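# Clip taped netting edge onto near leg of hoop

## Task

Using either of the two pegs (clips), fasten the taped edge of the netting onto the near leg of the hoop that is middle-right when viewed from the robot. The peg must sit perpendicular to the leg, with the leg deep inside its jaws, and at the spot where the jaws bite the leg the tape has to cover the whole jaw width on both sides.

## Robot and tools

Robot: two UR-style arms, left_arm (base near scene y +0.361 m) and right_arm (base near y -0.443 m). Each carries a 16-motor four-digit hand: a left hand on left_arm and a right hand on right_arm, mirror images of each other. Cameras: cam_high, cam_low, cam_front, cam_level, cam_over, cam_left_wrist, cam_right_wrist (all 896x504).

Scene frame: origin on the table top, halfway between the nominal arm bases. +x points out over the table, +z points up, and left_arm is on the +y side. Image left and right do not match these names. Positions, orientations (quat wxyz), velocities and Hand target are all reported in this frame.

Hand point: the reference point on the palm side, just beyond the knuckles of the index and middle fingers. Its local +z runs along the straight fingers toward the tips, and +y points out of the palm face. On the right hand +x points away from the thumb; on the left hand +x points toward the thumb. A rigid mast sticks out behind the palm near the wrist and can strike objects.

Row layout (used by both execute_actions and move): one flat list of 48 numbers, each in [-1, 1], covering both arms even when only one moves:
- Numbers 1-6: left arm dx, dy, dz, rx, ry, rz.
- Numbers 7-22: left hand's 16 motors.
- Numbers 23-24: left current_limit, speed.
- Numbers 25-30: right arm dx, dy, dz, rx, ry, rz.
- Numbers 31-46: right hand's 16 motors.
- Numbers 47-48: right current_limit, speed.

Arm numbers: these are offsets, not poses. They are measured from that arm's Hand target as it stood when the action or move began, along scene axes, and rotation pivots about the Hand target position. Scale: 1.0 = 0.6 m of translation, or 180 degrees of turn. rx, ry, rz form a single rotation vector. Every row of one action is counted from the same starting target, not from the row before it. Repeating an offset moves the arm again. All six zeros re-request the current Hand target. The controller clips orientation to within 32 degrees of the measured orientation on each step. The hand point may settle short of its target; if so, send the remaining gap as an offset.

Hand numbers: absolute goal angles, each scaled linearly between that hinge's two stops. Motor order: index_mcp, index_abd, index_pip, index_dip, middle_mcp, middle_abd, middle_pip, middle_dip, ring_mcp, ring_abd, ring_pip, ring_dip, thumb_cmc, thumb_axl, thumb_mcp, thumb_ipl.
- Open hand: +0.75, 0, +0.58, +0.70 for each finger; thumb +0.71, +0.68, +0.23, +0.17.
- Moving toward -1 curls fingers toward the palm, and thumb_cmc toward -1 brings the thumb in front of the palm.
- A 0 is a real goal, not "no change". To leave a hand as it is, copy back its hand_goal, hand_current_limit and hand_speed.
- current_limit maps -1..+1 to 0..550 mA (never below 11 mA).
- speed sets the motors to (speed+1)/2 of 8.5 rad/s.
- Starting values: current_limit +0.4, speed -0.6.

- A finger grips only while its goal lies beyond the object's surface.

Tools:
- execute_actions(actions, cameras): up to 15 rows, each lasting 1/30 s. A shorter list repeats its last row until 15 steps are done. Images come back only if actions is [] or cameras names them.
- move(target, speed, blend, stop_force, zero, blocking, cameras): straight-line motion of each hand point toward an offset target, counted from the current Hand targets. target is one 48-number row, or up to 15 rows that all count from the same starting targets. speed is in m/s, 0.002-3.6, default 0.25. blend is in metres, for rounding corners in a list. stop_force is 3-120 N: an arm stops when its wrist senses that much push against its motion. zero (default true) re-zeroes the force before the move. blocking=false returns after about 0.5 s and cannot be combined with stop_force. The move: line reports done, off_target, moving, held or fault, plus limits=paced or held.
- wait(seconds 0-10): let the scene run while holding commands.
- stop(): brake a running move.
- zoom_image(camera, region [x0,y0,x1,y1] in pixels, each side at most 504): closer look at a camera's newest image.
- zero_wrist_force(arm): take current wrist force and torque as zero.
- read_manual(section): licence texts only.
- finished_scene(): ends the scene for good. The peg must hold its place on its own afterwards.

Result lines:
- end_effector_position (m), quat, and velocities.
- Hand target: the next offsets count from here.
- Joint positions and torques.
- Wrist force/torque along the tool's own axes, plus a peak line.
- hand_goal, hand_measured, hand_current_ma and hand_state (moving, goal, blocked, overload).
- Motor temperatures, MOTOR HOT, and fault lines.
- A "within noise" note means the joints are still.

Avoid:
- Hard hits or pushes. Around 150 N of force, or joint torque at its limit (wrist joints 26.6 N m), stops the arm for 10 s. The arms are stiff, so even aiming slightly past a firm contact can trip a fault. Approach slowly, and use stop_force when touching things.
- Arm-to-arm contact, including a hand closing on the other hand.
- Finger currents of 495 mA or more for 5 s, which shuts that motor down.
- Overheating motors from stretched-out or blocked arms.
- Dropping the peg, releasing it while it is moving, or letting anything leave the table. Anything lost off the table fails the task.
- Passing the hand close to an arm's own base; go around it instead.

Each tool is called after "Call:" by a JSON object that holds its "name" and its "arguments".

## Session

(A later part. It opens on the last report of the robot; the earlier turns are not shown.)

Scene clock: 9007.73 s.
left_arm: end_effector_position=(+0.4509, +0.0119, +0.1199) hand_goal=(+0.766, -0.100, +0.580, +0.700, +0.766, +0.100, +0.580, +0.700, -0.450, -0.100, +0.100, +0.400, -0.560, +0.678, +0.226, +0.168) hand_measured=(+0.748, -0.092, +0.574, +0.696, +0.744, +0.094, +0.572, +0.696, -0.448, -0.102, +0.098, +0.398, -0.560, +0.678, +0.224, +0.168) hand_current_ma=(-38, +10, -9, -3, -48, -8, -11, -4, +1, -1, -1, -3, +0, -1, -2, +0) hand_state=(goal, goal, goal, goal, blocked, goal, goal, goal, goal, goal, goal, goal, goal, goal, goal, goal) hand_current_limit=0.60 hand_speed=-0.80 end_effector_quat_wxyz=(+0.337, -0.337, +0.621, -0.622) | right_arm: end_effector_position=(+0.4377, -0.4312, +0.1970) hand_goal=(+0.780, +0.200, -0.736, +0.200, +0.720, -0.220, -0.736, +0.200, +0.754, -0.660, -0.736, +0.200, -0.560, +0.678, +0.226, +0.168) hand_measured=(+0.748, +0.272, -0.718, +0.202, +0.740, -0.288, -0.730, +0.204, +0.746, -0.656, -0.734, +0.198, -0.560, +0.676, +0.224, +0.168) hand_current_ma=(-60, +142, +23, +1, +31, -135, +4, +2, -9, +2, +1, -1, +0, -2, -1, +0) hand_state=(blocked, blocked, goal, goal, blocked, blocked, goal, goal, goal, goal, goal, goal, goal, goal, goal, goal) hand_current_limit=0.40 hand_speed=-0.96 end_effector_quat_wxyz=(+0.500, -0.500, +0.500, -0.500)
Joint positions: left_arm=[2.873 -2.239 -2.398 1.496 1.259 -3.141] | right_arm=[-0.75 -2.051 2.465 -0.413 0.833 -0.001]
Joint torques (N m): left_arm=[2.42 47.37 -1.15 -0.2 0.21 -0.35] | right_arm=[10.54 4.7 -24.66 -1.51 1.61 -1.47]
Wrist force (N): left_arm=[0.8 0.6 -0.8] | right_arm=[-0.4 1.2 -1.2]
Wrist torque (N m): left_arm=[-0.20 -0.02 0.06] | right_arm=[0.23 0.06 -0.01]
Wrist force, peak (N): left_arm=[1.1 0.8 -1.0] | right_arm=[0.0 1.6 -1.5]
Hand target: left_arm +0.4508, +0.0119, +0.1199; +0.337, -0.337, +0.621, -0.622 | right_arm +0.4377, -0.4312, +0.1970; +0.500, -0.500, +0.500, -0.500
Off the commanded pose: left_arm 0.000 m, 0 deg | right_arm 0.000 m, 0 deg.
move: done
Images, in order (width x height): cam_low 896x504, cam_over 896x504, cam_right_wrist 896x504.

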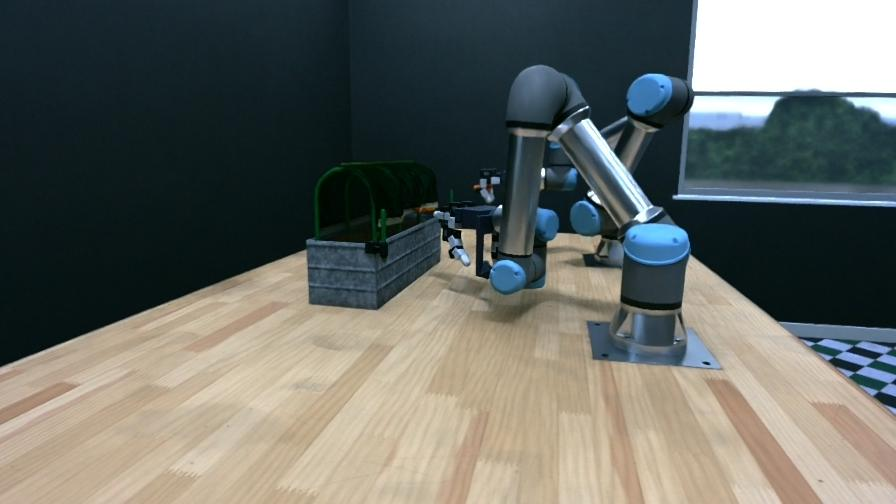

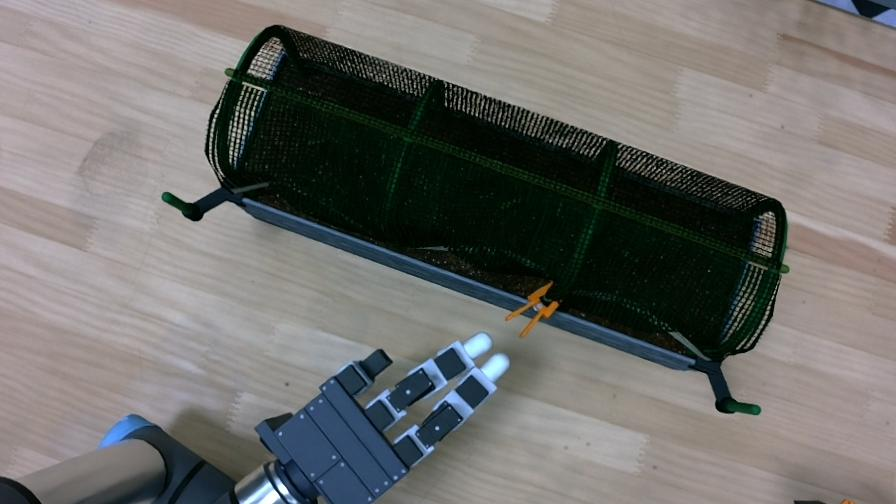

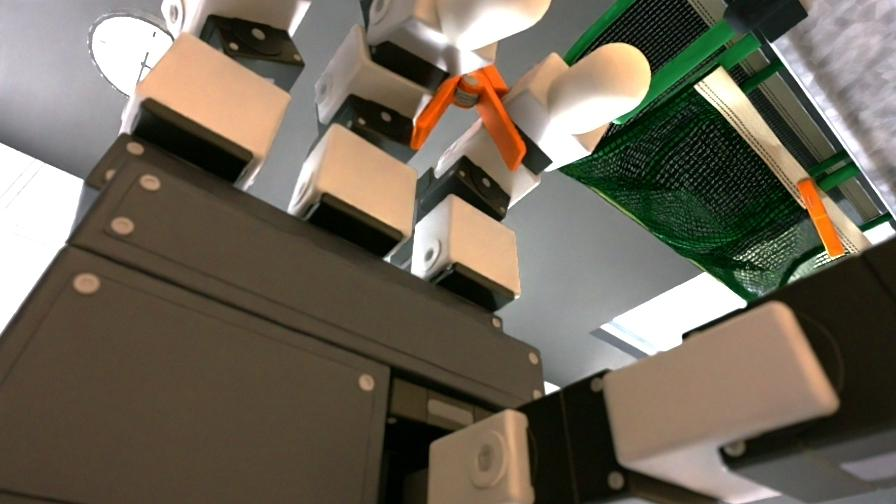

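Call:
{"name": "zoom_image", "arguments": {"camera": "cam_low", "region": [410, 200, 450, 230]}}

Call:
{"name": "execute_actions", "arguments": {"actions": [], "cameras": ["cam_left_wrist","cam_level","cam_front"]}}

Scaled by 12.600.

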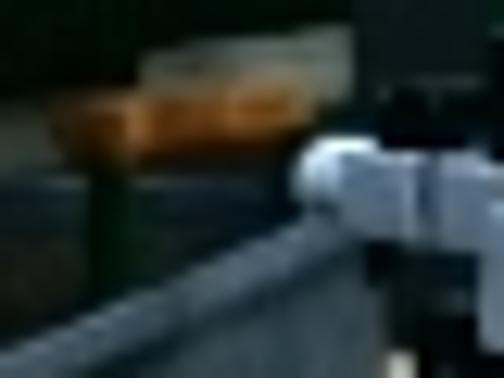

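Scene clock: 9036.37 s.
left_arm: end_effector_position=(+0.4508, +0.0119, +0.1199) hand_goal=(+0.766, -0.100, +0.580, +0.700, +0.766, +0.100, +0.580, +0.700, -0.450, -0.100, +0.100, +0.400, -0.560, +0.678, +0.226, +0.168) hand_measured=(+0.748, -0.092, +0.574, +0.696, +0.744, +0.094, +0.572, +0.696, -0.448, -0.102, +0.098, +0.398, -0.560, +0.678, +0.224, +0.168) hand_current_ma=(-38, +10, -9, -3, -48, -8, -11, -4, +1, -1, -1, -3, +0, -1, -2, +0) hand_state=(goal, goal, goal, goal, blocked, goal, goal, goal, goal, goal, goal, goal, goal, goal, goal, goal) hand_current_limit=0.60 hand_speed=-0.80 end_effector_quat_wxyz=(+0.337, -0.337, +0.621, -0.622) | right_arm: end_effector_position=(+0.4377, -0.4312, +0.1970) hand_goal=(+0.780, +0.200, -0.736, +0.200, +0.720, -0.220, -0.736, +0.200, +0.754, -0.660, -0.736, +0.200, -0.560, +0.678, +0.226, +0.168) hand_measured=(+0.748, +0.272, -0.718, +0.202, +0.740, -0.288, -0.730, +0.204, +0.746, -0.656, -0.734, +0.198, -0.560, +0.676, +0.224, +0.168) hand_current_ma=(-60, +142, +23, +1, +31, -135, +4, +2, -9, +2, +1, -1, +0, -2, -1, +0) hand_state=(blocked, blocked, goal, goal, blocked, blocked, goal, goal, goal, goal, goal, goal, goal, goal, goal, goal) hand_current_limit=0.40 hand_speed=-0.96 end_effector_quat_wxyz=(+0.500, -0.500, +0.500, -0.500)
Joint positions: left_arm=[2.873 -2.239 -2.398 1.496 1.259 -3.142] | right_arm=[-0.75 -2.051 2.465 -0.413 0.833 -0.001]
Joint velocities: within noise
Joint torques (N m): left_arm=[-7.9 47.39 -2.8 3.85 0.96 -2.51] | right_arm=[10.53 5.28 -23.92 -1.73 1.71 -1.47]
Motor temperatures (°C): left_arm=[25 28 28 33 36 34] | right_arm=[26 28 28 35 35 29]
Wrist force (N): left_arm=[1.1 0.7 -0.8] | right_arm=[-0.5 1.2 -1.2]
Wrist torque (N m): left_arm=[-0.20 -0.06 0.08] | right_arm=[0.23 0.07 -0.01]
Wrist force, peak (N): left_arm=[1.2 0.5 -0.9] | right_arm=[-0.3 1.7 -1.2]
Hand target: left_arm +0.4508, +0.0119, +0.1199; +0.337, -0.337, +0.621, -0.622 | right_arm +0.4377, -0.4312, +0.1970; +0.500, -0.500, +0.500, -0.500
Off the commanded pose: left_arm 0.000 m, 0 deg | right_arm 0.000 m, 0 deg.
Images, in order (width x height): cam_front 896x504, cam_level 896x504, cam_left_wrist 896x504.

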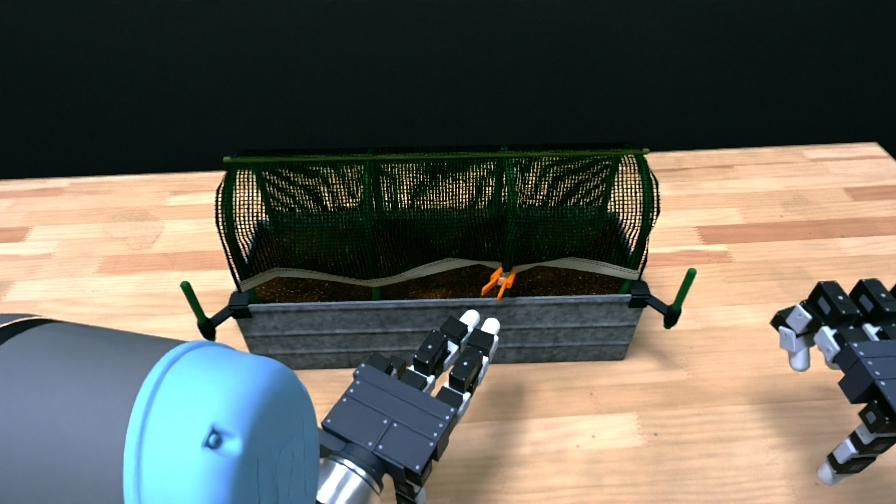

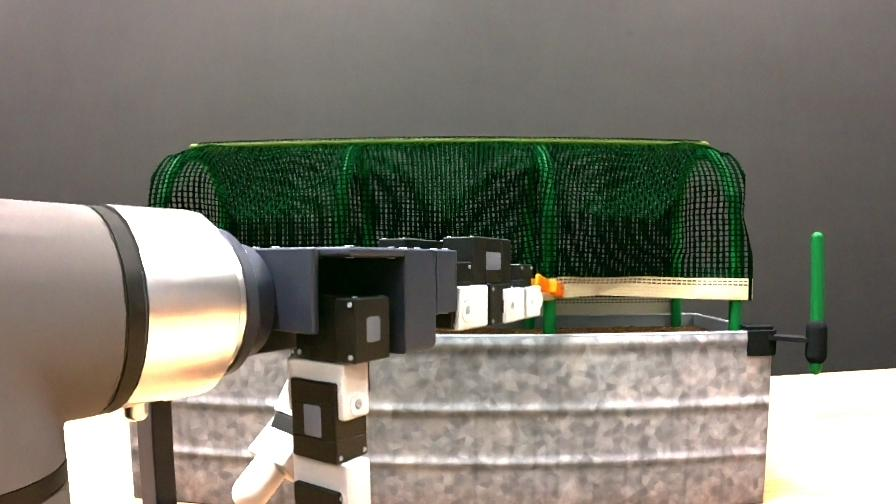

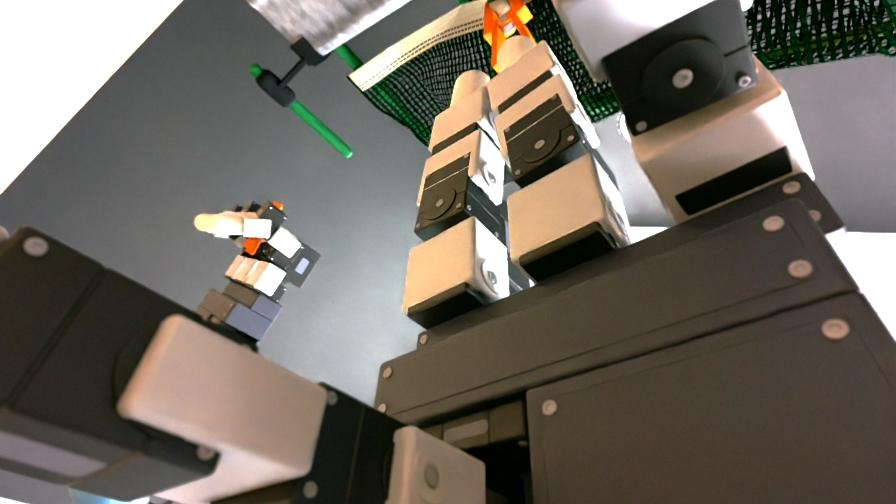

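Call:
{"name": "zoom_image", "arguments": {"camera": "cam_level", "region": [505, 260, 595, 320]}}

Call:
{"name": "zoom_image", "arguments": {"camera": "cam_left_wrist", "region": [430, 0, 590, 120]}}

Call:
{"name": "zoom_image", "arguments": {"camera": "cam_front", "region": [455, 250, 535, 340]}}

Scaled by 5.600.

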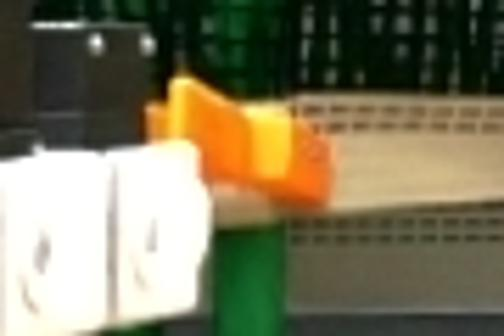

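Scaled by 3.150.

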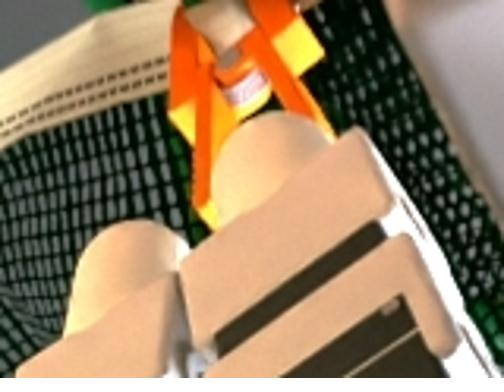

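Scaled by 5.600.

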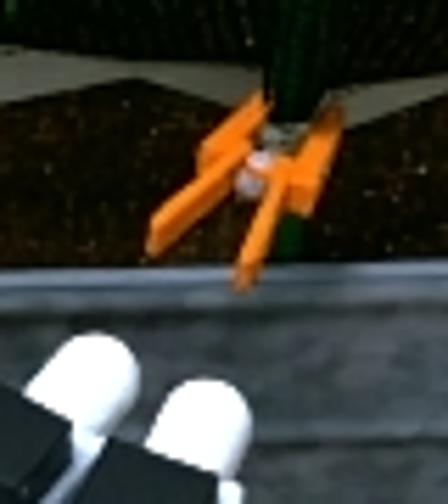

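Call:
{"name": "move", "arguments": {"target": [0.0058,0.0092,0.0285,0,0,0,0.765,-0.10,0.58,0.70,0.765,0.10,0.58,0.70,-0.45,-0.1,0.1,0.4,-0.56,0.678,0.226,0.168,0.6,-0.8,0,0,0,0,0,0,0.78,0.20,-0.737,0.2,0.72,-0.22,-0.737,0.2,0.754,-0.66,-0.737,0.2,-0.56,0.678,0.226,0.168,0.4,-0.96], "speed": 0.05, "cameras": ["cam_over","cam_low","cam_level","cam_left_wrist"]}}

Call:
{"name": "zoom_image", "arguments": {"camera": "cam_over", "region": [485, 275, 555, 365]}}

Call:
{"name": "zoom_image", "arguments": {"camera": "cam_low", "region": [410, 200, 450, 230]}}

Call:
{"name": "zoom_image", "arguments": {"camera": "cam_left_wrist", "region": [430, 0, 590, 120]}}

Call:
{"name": "zoom_image", "arguments": {"camera": "cam_level", "region": [505, 260, 595, 320]}}

Scene clock: 9111.97 s.
left_arm: end_effector_position=(+0.4543, +0.0175, +0.1371) hand_goal=(+0.766, -0.100, +0.580, +0.700, +0.766, +0.100, +0.580, +0.700, -0.450, -0.100, +0.100, +0.400, -0.560, +0.678, +0.226, +0.168) hand_measured=(+0.748, -0.092, +0.574, +0.696, +0.744, +0.094, +0.572, +0.696, -0.448, -0.102, +0.098, +0.398, -0.560, +0.678, +0.224, +0.168) hand_current_ma=(-38, +10, -9, -3, -48, -8, -11, -4, +1, -1, -1, -3, +0, -1, -2, +0) hand_state=(goal, goal, goal, goal, blocked, goal, goal, goal, goal, goal, goal, goal, goal, goal, goal, goal) hand_current_limit=0.60 hand_speed=-0.80 end_effector_quat_wxyz=(+0.337, -0.337, +0.621, -0.622) end_effector_velocity=(+0.000, -0.001, -0.001) end_effector_angular_velocity=(+0.000, -0.002, +0.000) | right_arm: end_effector_position=(+0.4377, -0.4312, +0.1970) hand_goal=(+0.780, +0.200, -0.736, +0.200, +0.720, -0.220, -0.736, +0.200, +0.754, -0.660, -0.736, +0.200, -0.560, +0.678, +0.226, +0.168) hand_measured=(+0.748, +0.272, -0.718, +0.202, +0.740, -0.288, -0.730, +0.204, +0.746, -0.656, -0.734, +0.198, -0.560, +0.676, +0.224, +0.168) hand_current_ma=(-60, +142, +23, +1, +31, -135, +4, +2, -9, +2, +1, -1, +0, -2, -1, +0) hand_state=(blocked, blocked, goal, goal, blocked, blocked, goal, goal, goal, goal, goal, goal, goal, goal, goal, goal) hand_current_limit=0.40 hand_speed=-0.96 end_effector_quat_wxyz=(+0.500, -0.500, +0.500, -0.500)
Joint positions: left_arm=[2.895 -2.179 -2.408 1.446 1.237 -3.142] | right_arm=[-0.75 -2.051 2.465 -0.413 0.833 -0.001]
Joint velocities: left_arm=[-0.003 -0.004 0.001 0.005 0.002 0.001] | right_arm=[within noise]
Joint torques (N m): left_arm=[-7.51 17.65 9.28 3.94 1.05 -1.94] | right_arm=[8.42 6.03 -24.66 -1.35 1.49 -1.5]
Wrist force (N): left_arm=[1.1 0.8 -1.0] | right_arm=[-0.1 1.2 -0.9]
Wrist torque (N m): left_arm=[-0.18 -0.10 0.08] | right_arm=[0.20 0.01 0.01]
Wrist force, peak (N): left_arm=[1.1 0.8 -1.0] | right_arm=[-0.1 1.6 -1.4]
Hand target: left_arm +0.4543, +0.0174, +0.1370; +0.337, -0.337, +0.621, -0.622 | right_arm +0.4377, -0.4312, +0.1970; +0.500, -0.500, +0.500, -0.500
Off the commanded pose: left_arm 0.000 m, 0 deg | right_arm 0.000 m, 0 deg.
move: done
Images, in order (width x height): cam_low 896x504, cam_level 896x504, cam_over 896x504, cam_left_wrist 896x504.

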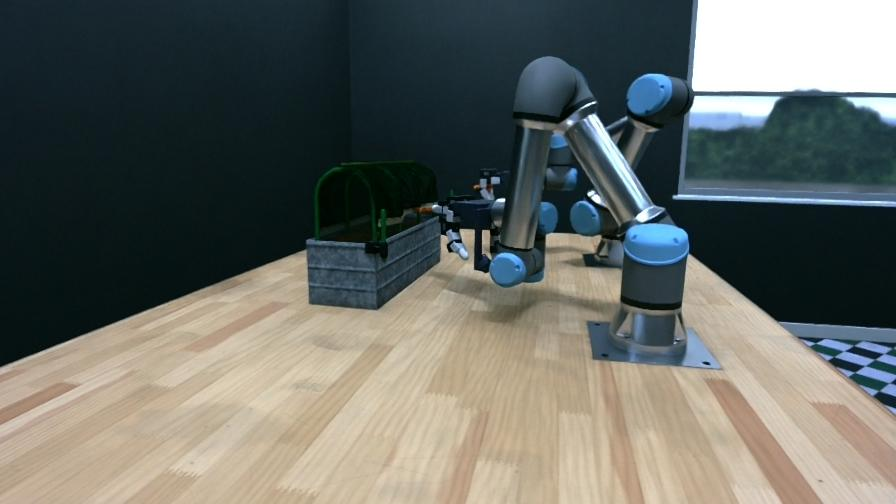

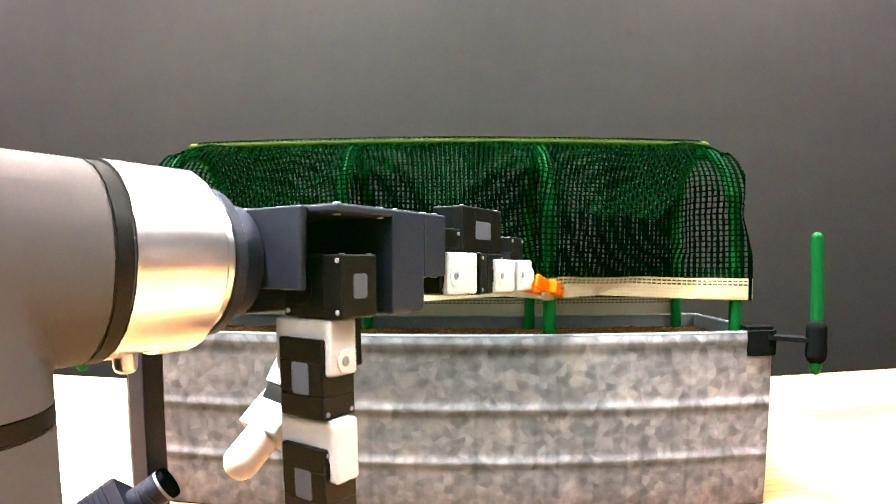

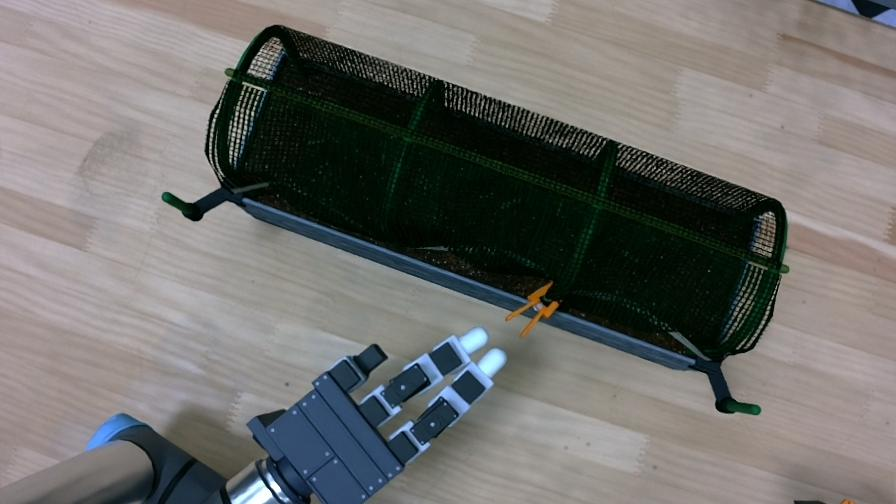

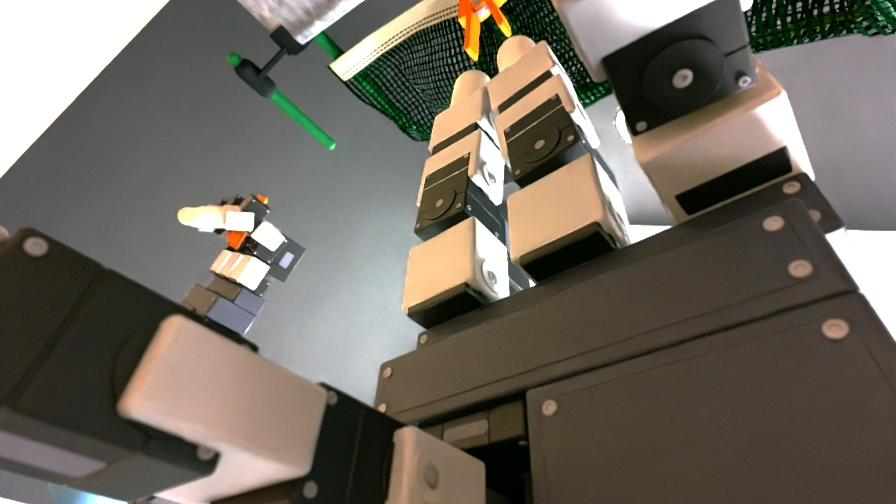

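Scaled by 5.600.

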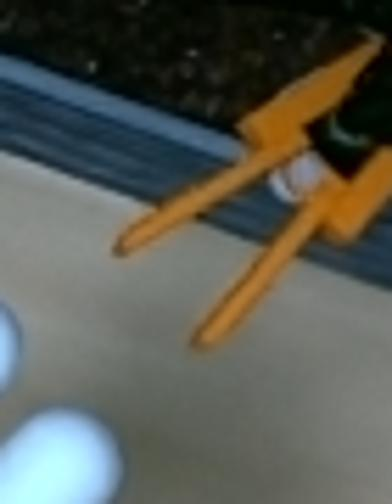

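Scaled by 12.600.

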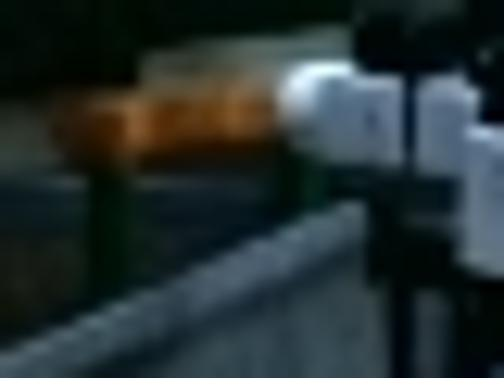

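Scaled by 3.150.

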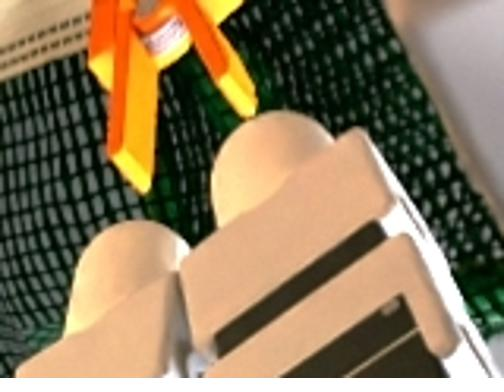

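Scaled by 5.600.

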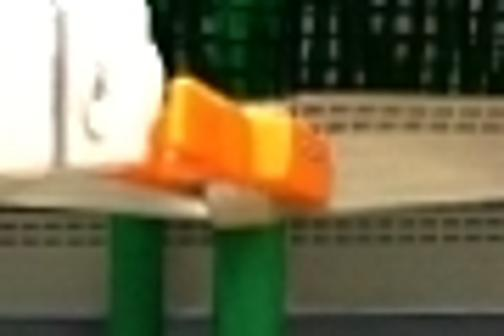

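Call:
{"name": "move", "arguments": {"target": [0.028,-0.0181,0.0033,0,0,0,0.765,-0.10,0.58,0.70,0.765,0.10,0.58,0.70,-0.45,-0.1,0.1,0.4,-0.56,0.678,0.226,0.168,0.6,-0.8,0,0,0,0,0,0,0.78,0.20,-0.737,0.2,0.72,-0.22,-0.737,0.2,0.754,-0.66,-0.737,0.2,-0.56,0.678,0.226,0.168,0.4,-0.96], "speed": 0.04, "cameras": ["cam_over","cam_low","cam_left_wrist"]}}

Call:
{"name": "zoom_image", "arguments": {"camera": "cam_over", "region": [485, 275, 565, 365]}}

Call:
{"name": "zoom_image", "arguments": {"camera": "cam_low", "region": [410, 200, 450, 230]}}

Call:
{"name": "zoom_image", "arguments": {"camera": "cam_left_wrist", "region": [430, 0, 590, 120]}}

Scene clock: 9133.00 s.
left_arm: end_effector_position=(+0.4711, +0.0064, +0.1389) hand_goal=(+0.766, -0.100, +0.580, +0.700, +0.766, +0.100, +0.580, +0.700, -0.450, -0.100, +0.100, +0.400, -0.560, +0.678, +0.226, +0.168) hand_measured=(+0.748, -0.092, +0.574, +0.696, +0.744, +0.094, +0.572, +0.696, -0.448, -0.102, +0.098, +0.398, -0.560, +0.678, +0.224, +0.168) hand_current_ma=(-38, +10, -9, -3, -48, -8, -11, -4, +1, -1, -1, -3, +0, -1, -2, +0) hand_state=(goal, goal, goal, goal, blocked, goal, goal, goal, goal, goal, goal, goal, goal, goal, goal, goal) hand_current_limit=0.60 hand_speed=-0.80 end_effector_quat_wxyz=(+0.337, -0.337, +0.621, -0.622) | right_arm: end_effector_position=(+0.4377, -0.4312, +0.1970) hand_goal=(+0.780, +0.200, -0.736, +0.200, +0.720, -0.220, -0.736, +0.200, +0.754, -0.660, -0.736, +0.200, -0.560, +0.678, +0.226, +0.168) hand_measured=(+0.748, +0.272, -0.718, +0.202, +0.740, -0.288, -0.730, +0.204, +0.746, -0.656, -0.734, +0.198, -0.560, +0.676, +0.224, +0.168) hand_current_ma=(-60, +142, +23, +1, +31, -135, +4, +2, -9, +2, +1, -1, +0, -2, -1, +0) hand_state=(blocked, blocked, goal, goal, blocked, blocked, goal, goal, goal, goal, goal, goal, goal, goal, goal, goal) hand_current_limit=0.40 hand_speed=-0.96 end_effector_quat_wxyz=(+0.500, -0.500, +0.500, -0.500)
Joint positions: left_arm=[2.873 -2.184 -2.351 1.393 1.258 -3.142] | right_arm=[-0.75 -2.051 2.465 -0.413 0.833 -0.001]
Joint torques (N m): left_arm=[10.21 29.04 -2.67 3.78 -1.66 1.34] | right_arm=[10.2 6.34 -24.5 -1.52 1.53 -1.45]
Wrist force (N): left_arm=[1.1 0.6 -1.0] | right_arm=[-0.1 1.3 -1.1]
Wrist torque (N m): left_arm=[-0.21 -0.07 0.06] | right_arm=[0.24 0.02 0.01]
Wrist force, peak (N): left_arm=[1.2 0.6 -1.1] | right_arm=[-0.2 1.5 -1.5]
Hand target: left_arm +0.4711, +0.0065, +0.1390; +0.337, -0.337, +0.621, -0.622 | right_arm +0.4377, -0.4312, +0.1970; +0.500, -0.500, +0.500, -0.500
Off the commanded pose: left_arm 0.000 m, 0 deg | right_arm 0.000 m, 0 deg.
move: done
Images, in order (width x height): cam_low 896x504, cam_over 896x504, cam_left_wrist 896x504.

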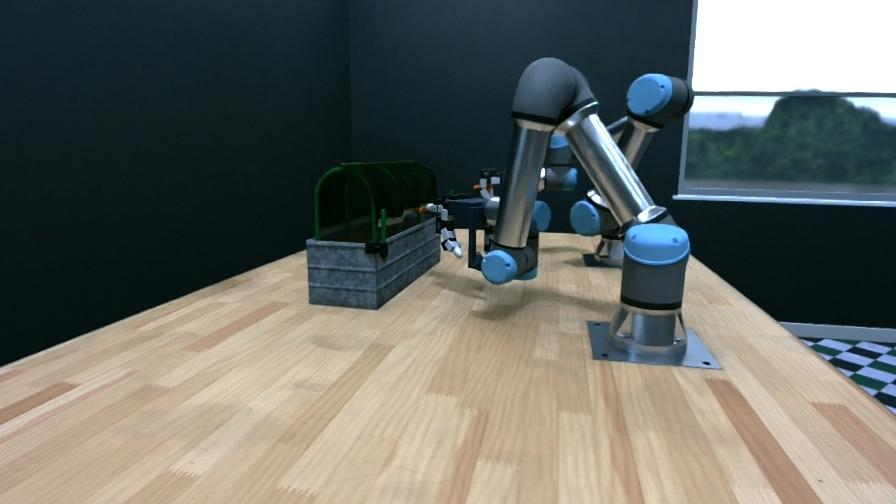

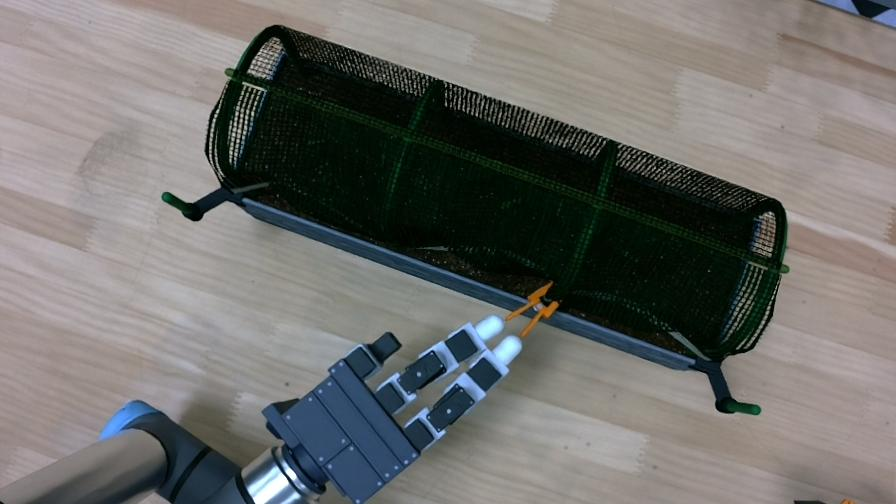

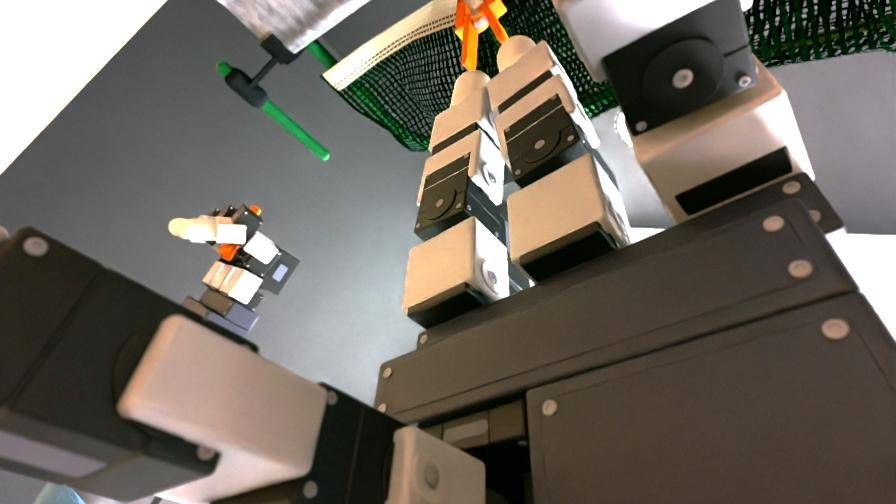

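Scaled by 5.600.

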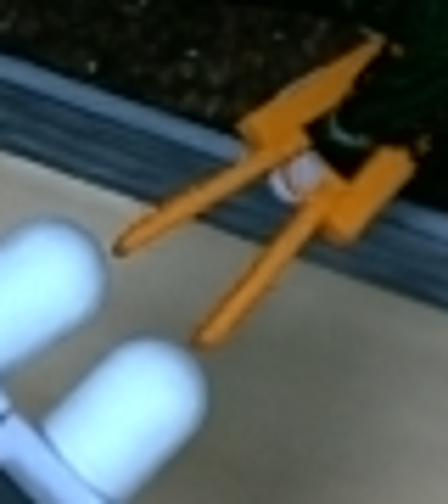

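Scaled by 12.600.

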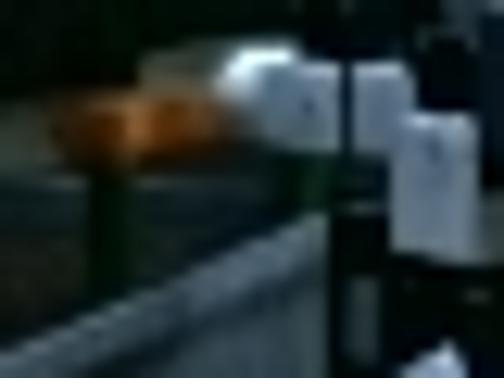

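Scaled by 3.150.

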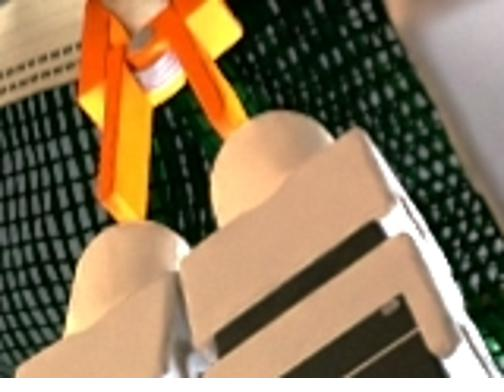

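Call:
{"name": "move", "arguments": {"target": [0.0045,-0.0045,0,0,0,0,0.765,-0.10,0.58,0.70,0.765,0.10,0.58,0.70,-0.45,-0.1,0.1,0.4,-0.56,0.678,0.226,0.168,0.6,-0.8,0,0,0,0,0,0,0.78,0.20,-0.737,0.2,0.72,-0.22,-0.737,0.2,0.754,-0.66,-0.737,0.2,-0.56,0.678,0.226,0.168,0.4,-0.96], "speed": 0.02, "cameras": ["cam_over","cam_low","cam_left_wrist"]}}

Call:
{"name": "zoom_image", "arguments": {"camera": "cam_over", "region": [485, 275, 565, 365]}}

Call:
{"name": "zoom_image", "arguments": {"camera": "cam_low", "region": [410, 200, 450, 230]}}

Call:
{"name": "zoom_image", "arguments": {"camera": "cam_left_wrist", "region": [430, 0, 590, 120]}}

Scene clock: 9161.00 s.
left_arm: end_effector_position=(+0.4739, +0.0038, +0.1390) hand_goal=(+0.766, -0.100, +0.580, +0.700, +0.766, +0.100, +0.580, +0.700, -0.450, -0.100, +0.100, +0.400, -0.560, +0.678, +0.226, +0.168) hand_measured=(+0.748, -0.092, +0.574, +0.696, +0.744, +0.094, +0.572, +0.696, -0.448, -0.102, +0.098, +0.398, -0.560, +0.678, +0.224, +0.168) hand_current_ma=(-38, +10, -9, -3, -48, -8, -11, -4, +1, -1, -1, -3, +0, -1, -2, +0) hand_state=(goal, goal, goal, goal, blocked, goal, goal, goal, goal, goal, goal, goal, goal, goal, goal, goal) hand_current_limit=0.60 hand_speed=-0.80 end_effector_quat_wxyz=(+0.337, -0.337, +0.621, -0.622) | right_arm: end_effector_position=(+0.4377, -0.4312, +0.1970) hand_goal=(+0.780, +0.200, -0.736, +0.200, +0.720, -0.220, -0.736, +0.200, +0.754, -0.660, -0.736, +0.200, -0.560, +0.678, +0.226, +0.168) hand_measured=(+0.748, +0.272, -0.718, +0.202, +0.740, -0.288, -0.730, +0.204, +0.746, -0.656, -0.734, +0.198, -0.560, +0.676, +0.224, +0.168) hand_current_ma=(-60, +142, +23, +1, +31, -135, +4, +2, -9, +2, +1, -1, +0, -2, -1, +0) hand_state=(blocked, blocked, goal, goal, blocked, blocked, goal, goal, goal, goal, goal, goal, goal, goal, goal, goal) hand_current_limit=0.40 hand_speed=-0.96 end_effector_quat_wxyz=(+0.500, -0.500, +0.500, -0.500)
Joint positions: left_arm=[2.868 -2.186 -2.34 1.385 1.264 -3.142] | right_arm=[-0.75 -2.051 2.465 -0.413 0.833 -0.001]
Joint torques (N m): left_arm=[-1.71 22.36 2.87 1.24 0.09 2.01] | right_arm=[9.03 5.82 -24.73 -1.58 1.84 -1.5]
Wrist force (N): left_arm=[1.2 0.5 -0.8] | right_arm=[-0.2 1.2 -1.3]
Wrist torque (N m): left_arm=[-0.24 -0.08 0.08] | right_arm=[0.24 0.05 0.00]
Wrist force, peak (N): left_arm=[1.3 0.6 -0.9] | right_arm=[-0.3 1.5 -1.4]
Hand target: left_arm +0.4738, +0.0038, +0.1390; +0.337, -0.337, +0.621, -0.622 | right_arm +0.4377, -0.4312, +0.1970; +0.500, -0.500, +0.500, -0.500
Off the commanded pose: left_arm 0.000 m, 0 deg | right_arm 0.000 m, 0 deg.
move: done
Images, in order (width x height): cam_low 896x504, cam_over 896x504, cam_left_wrist 896x504.

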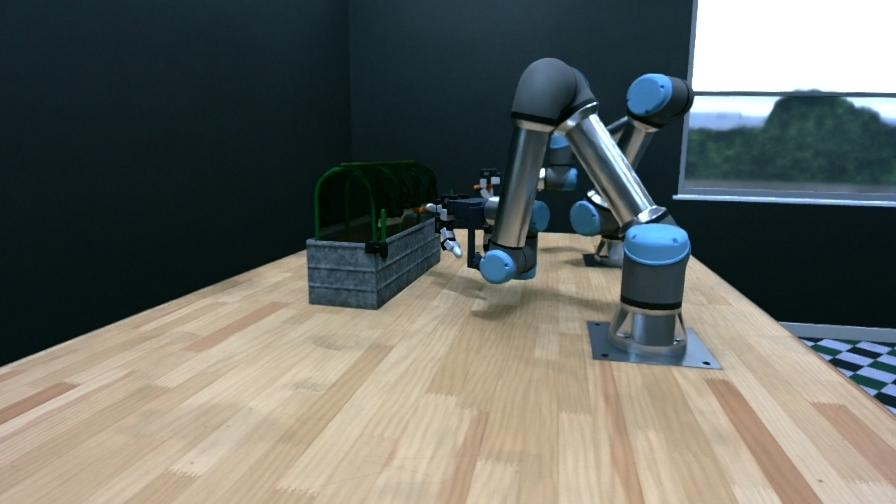

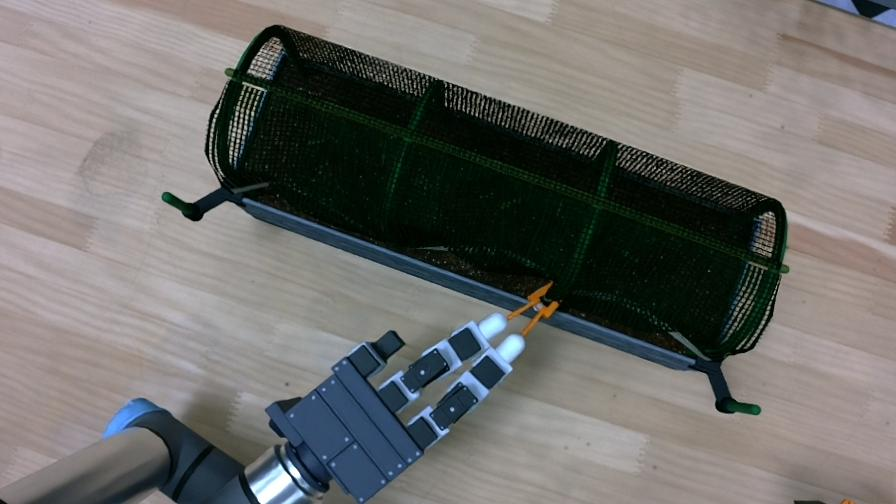

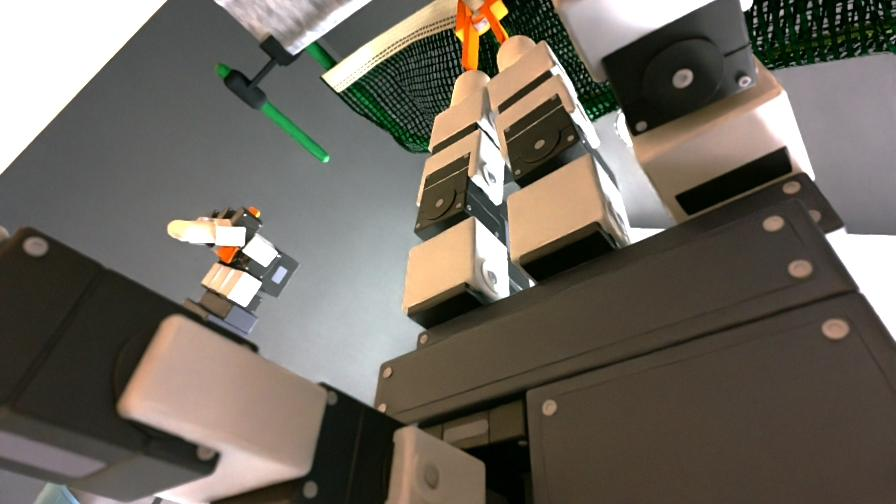

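Scaled by 5.600.

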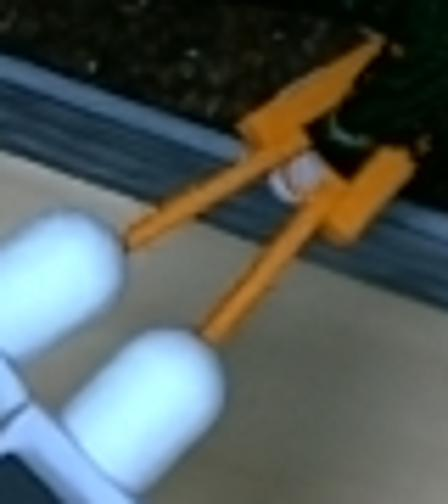

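Scaled by 12.600.

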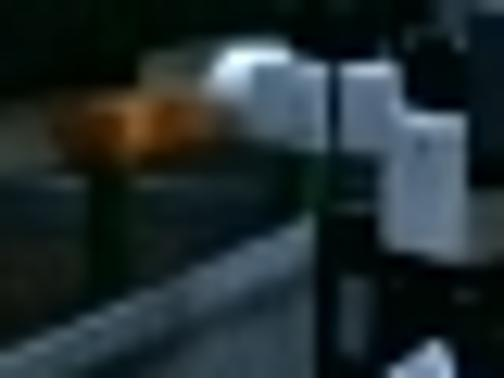

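Scaled by 3.150.

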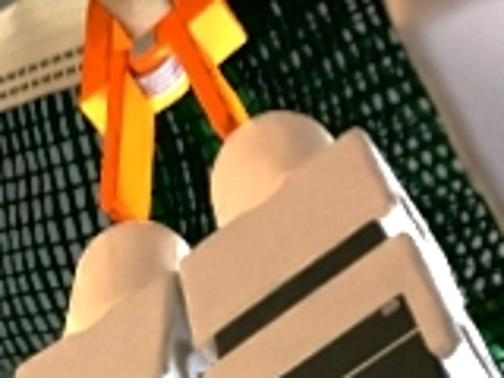

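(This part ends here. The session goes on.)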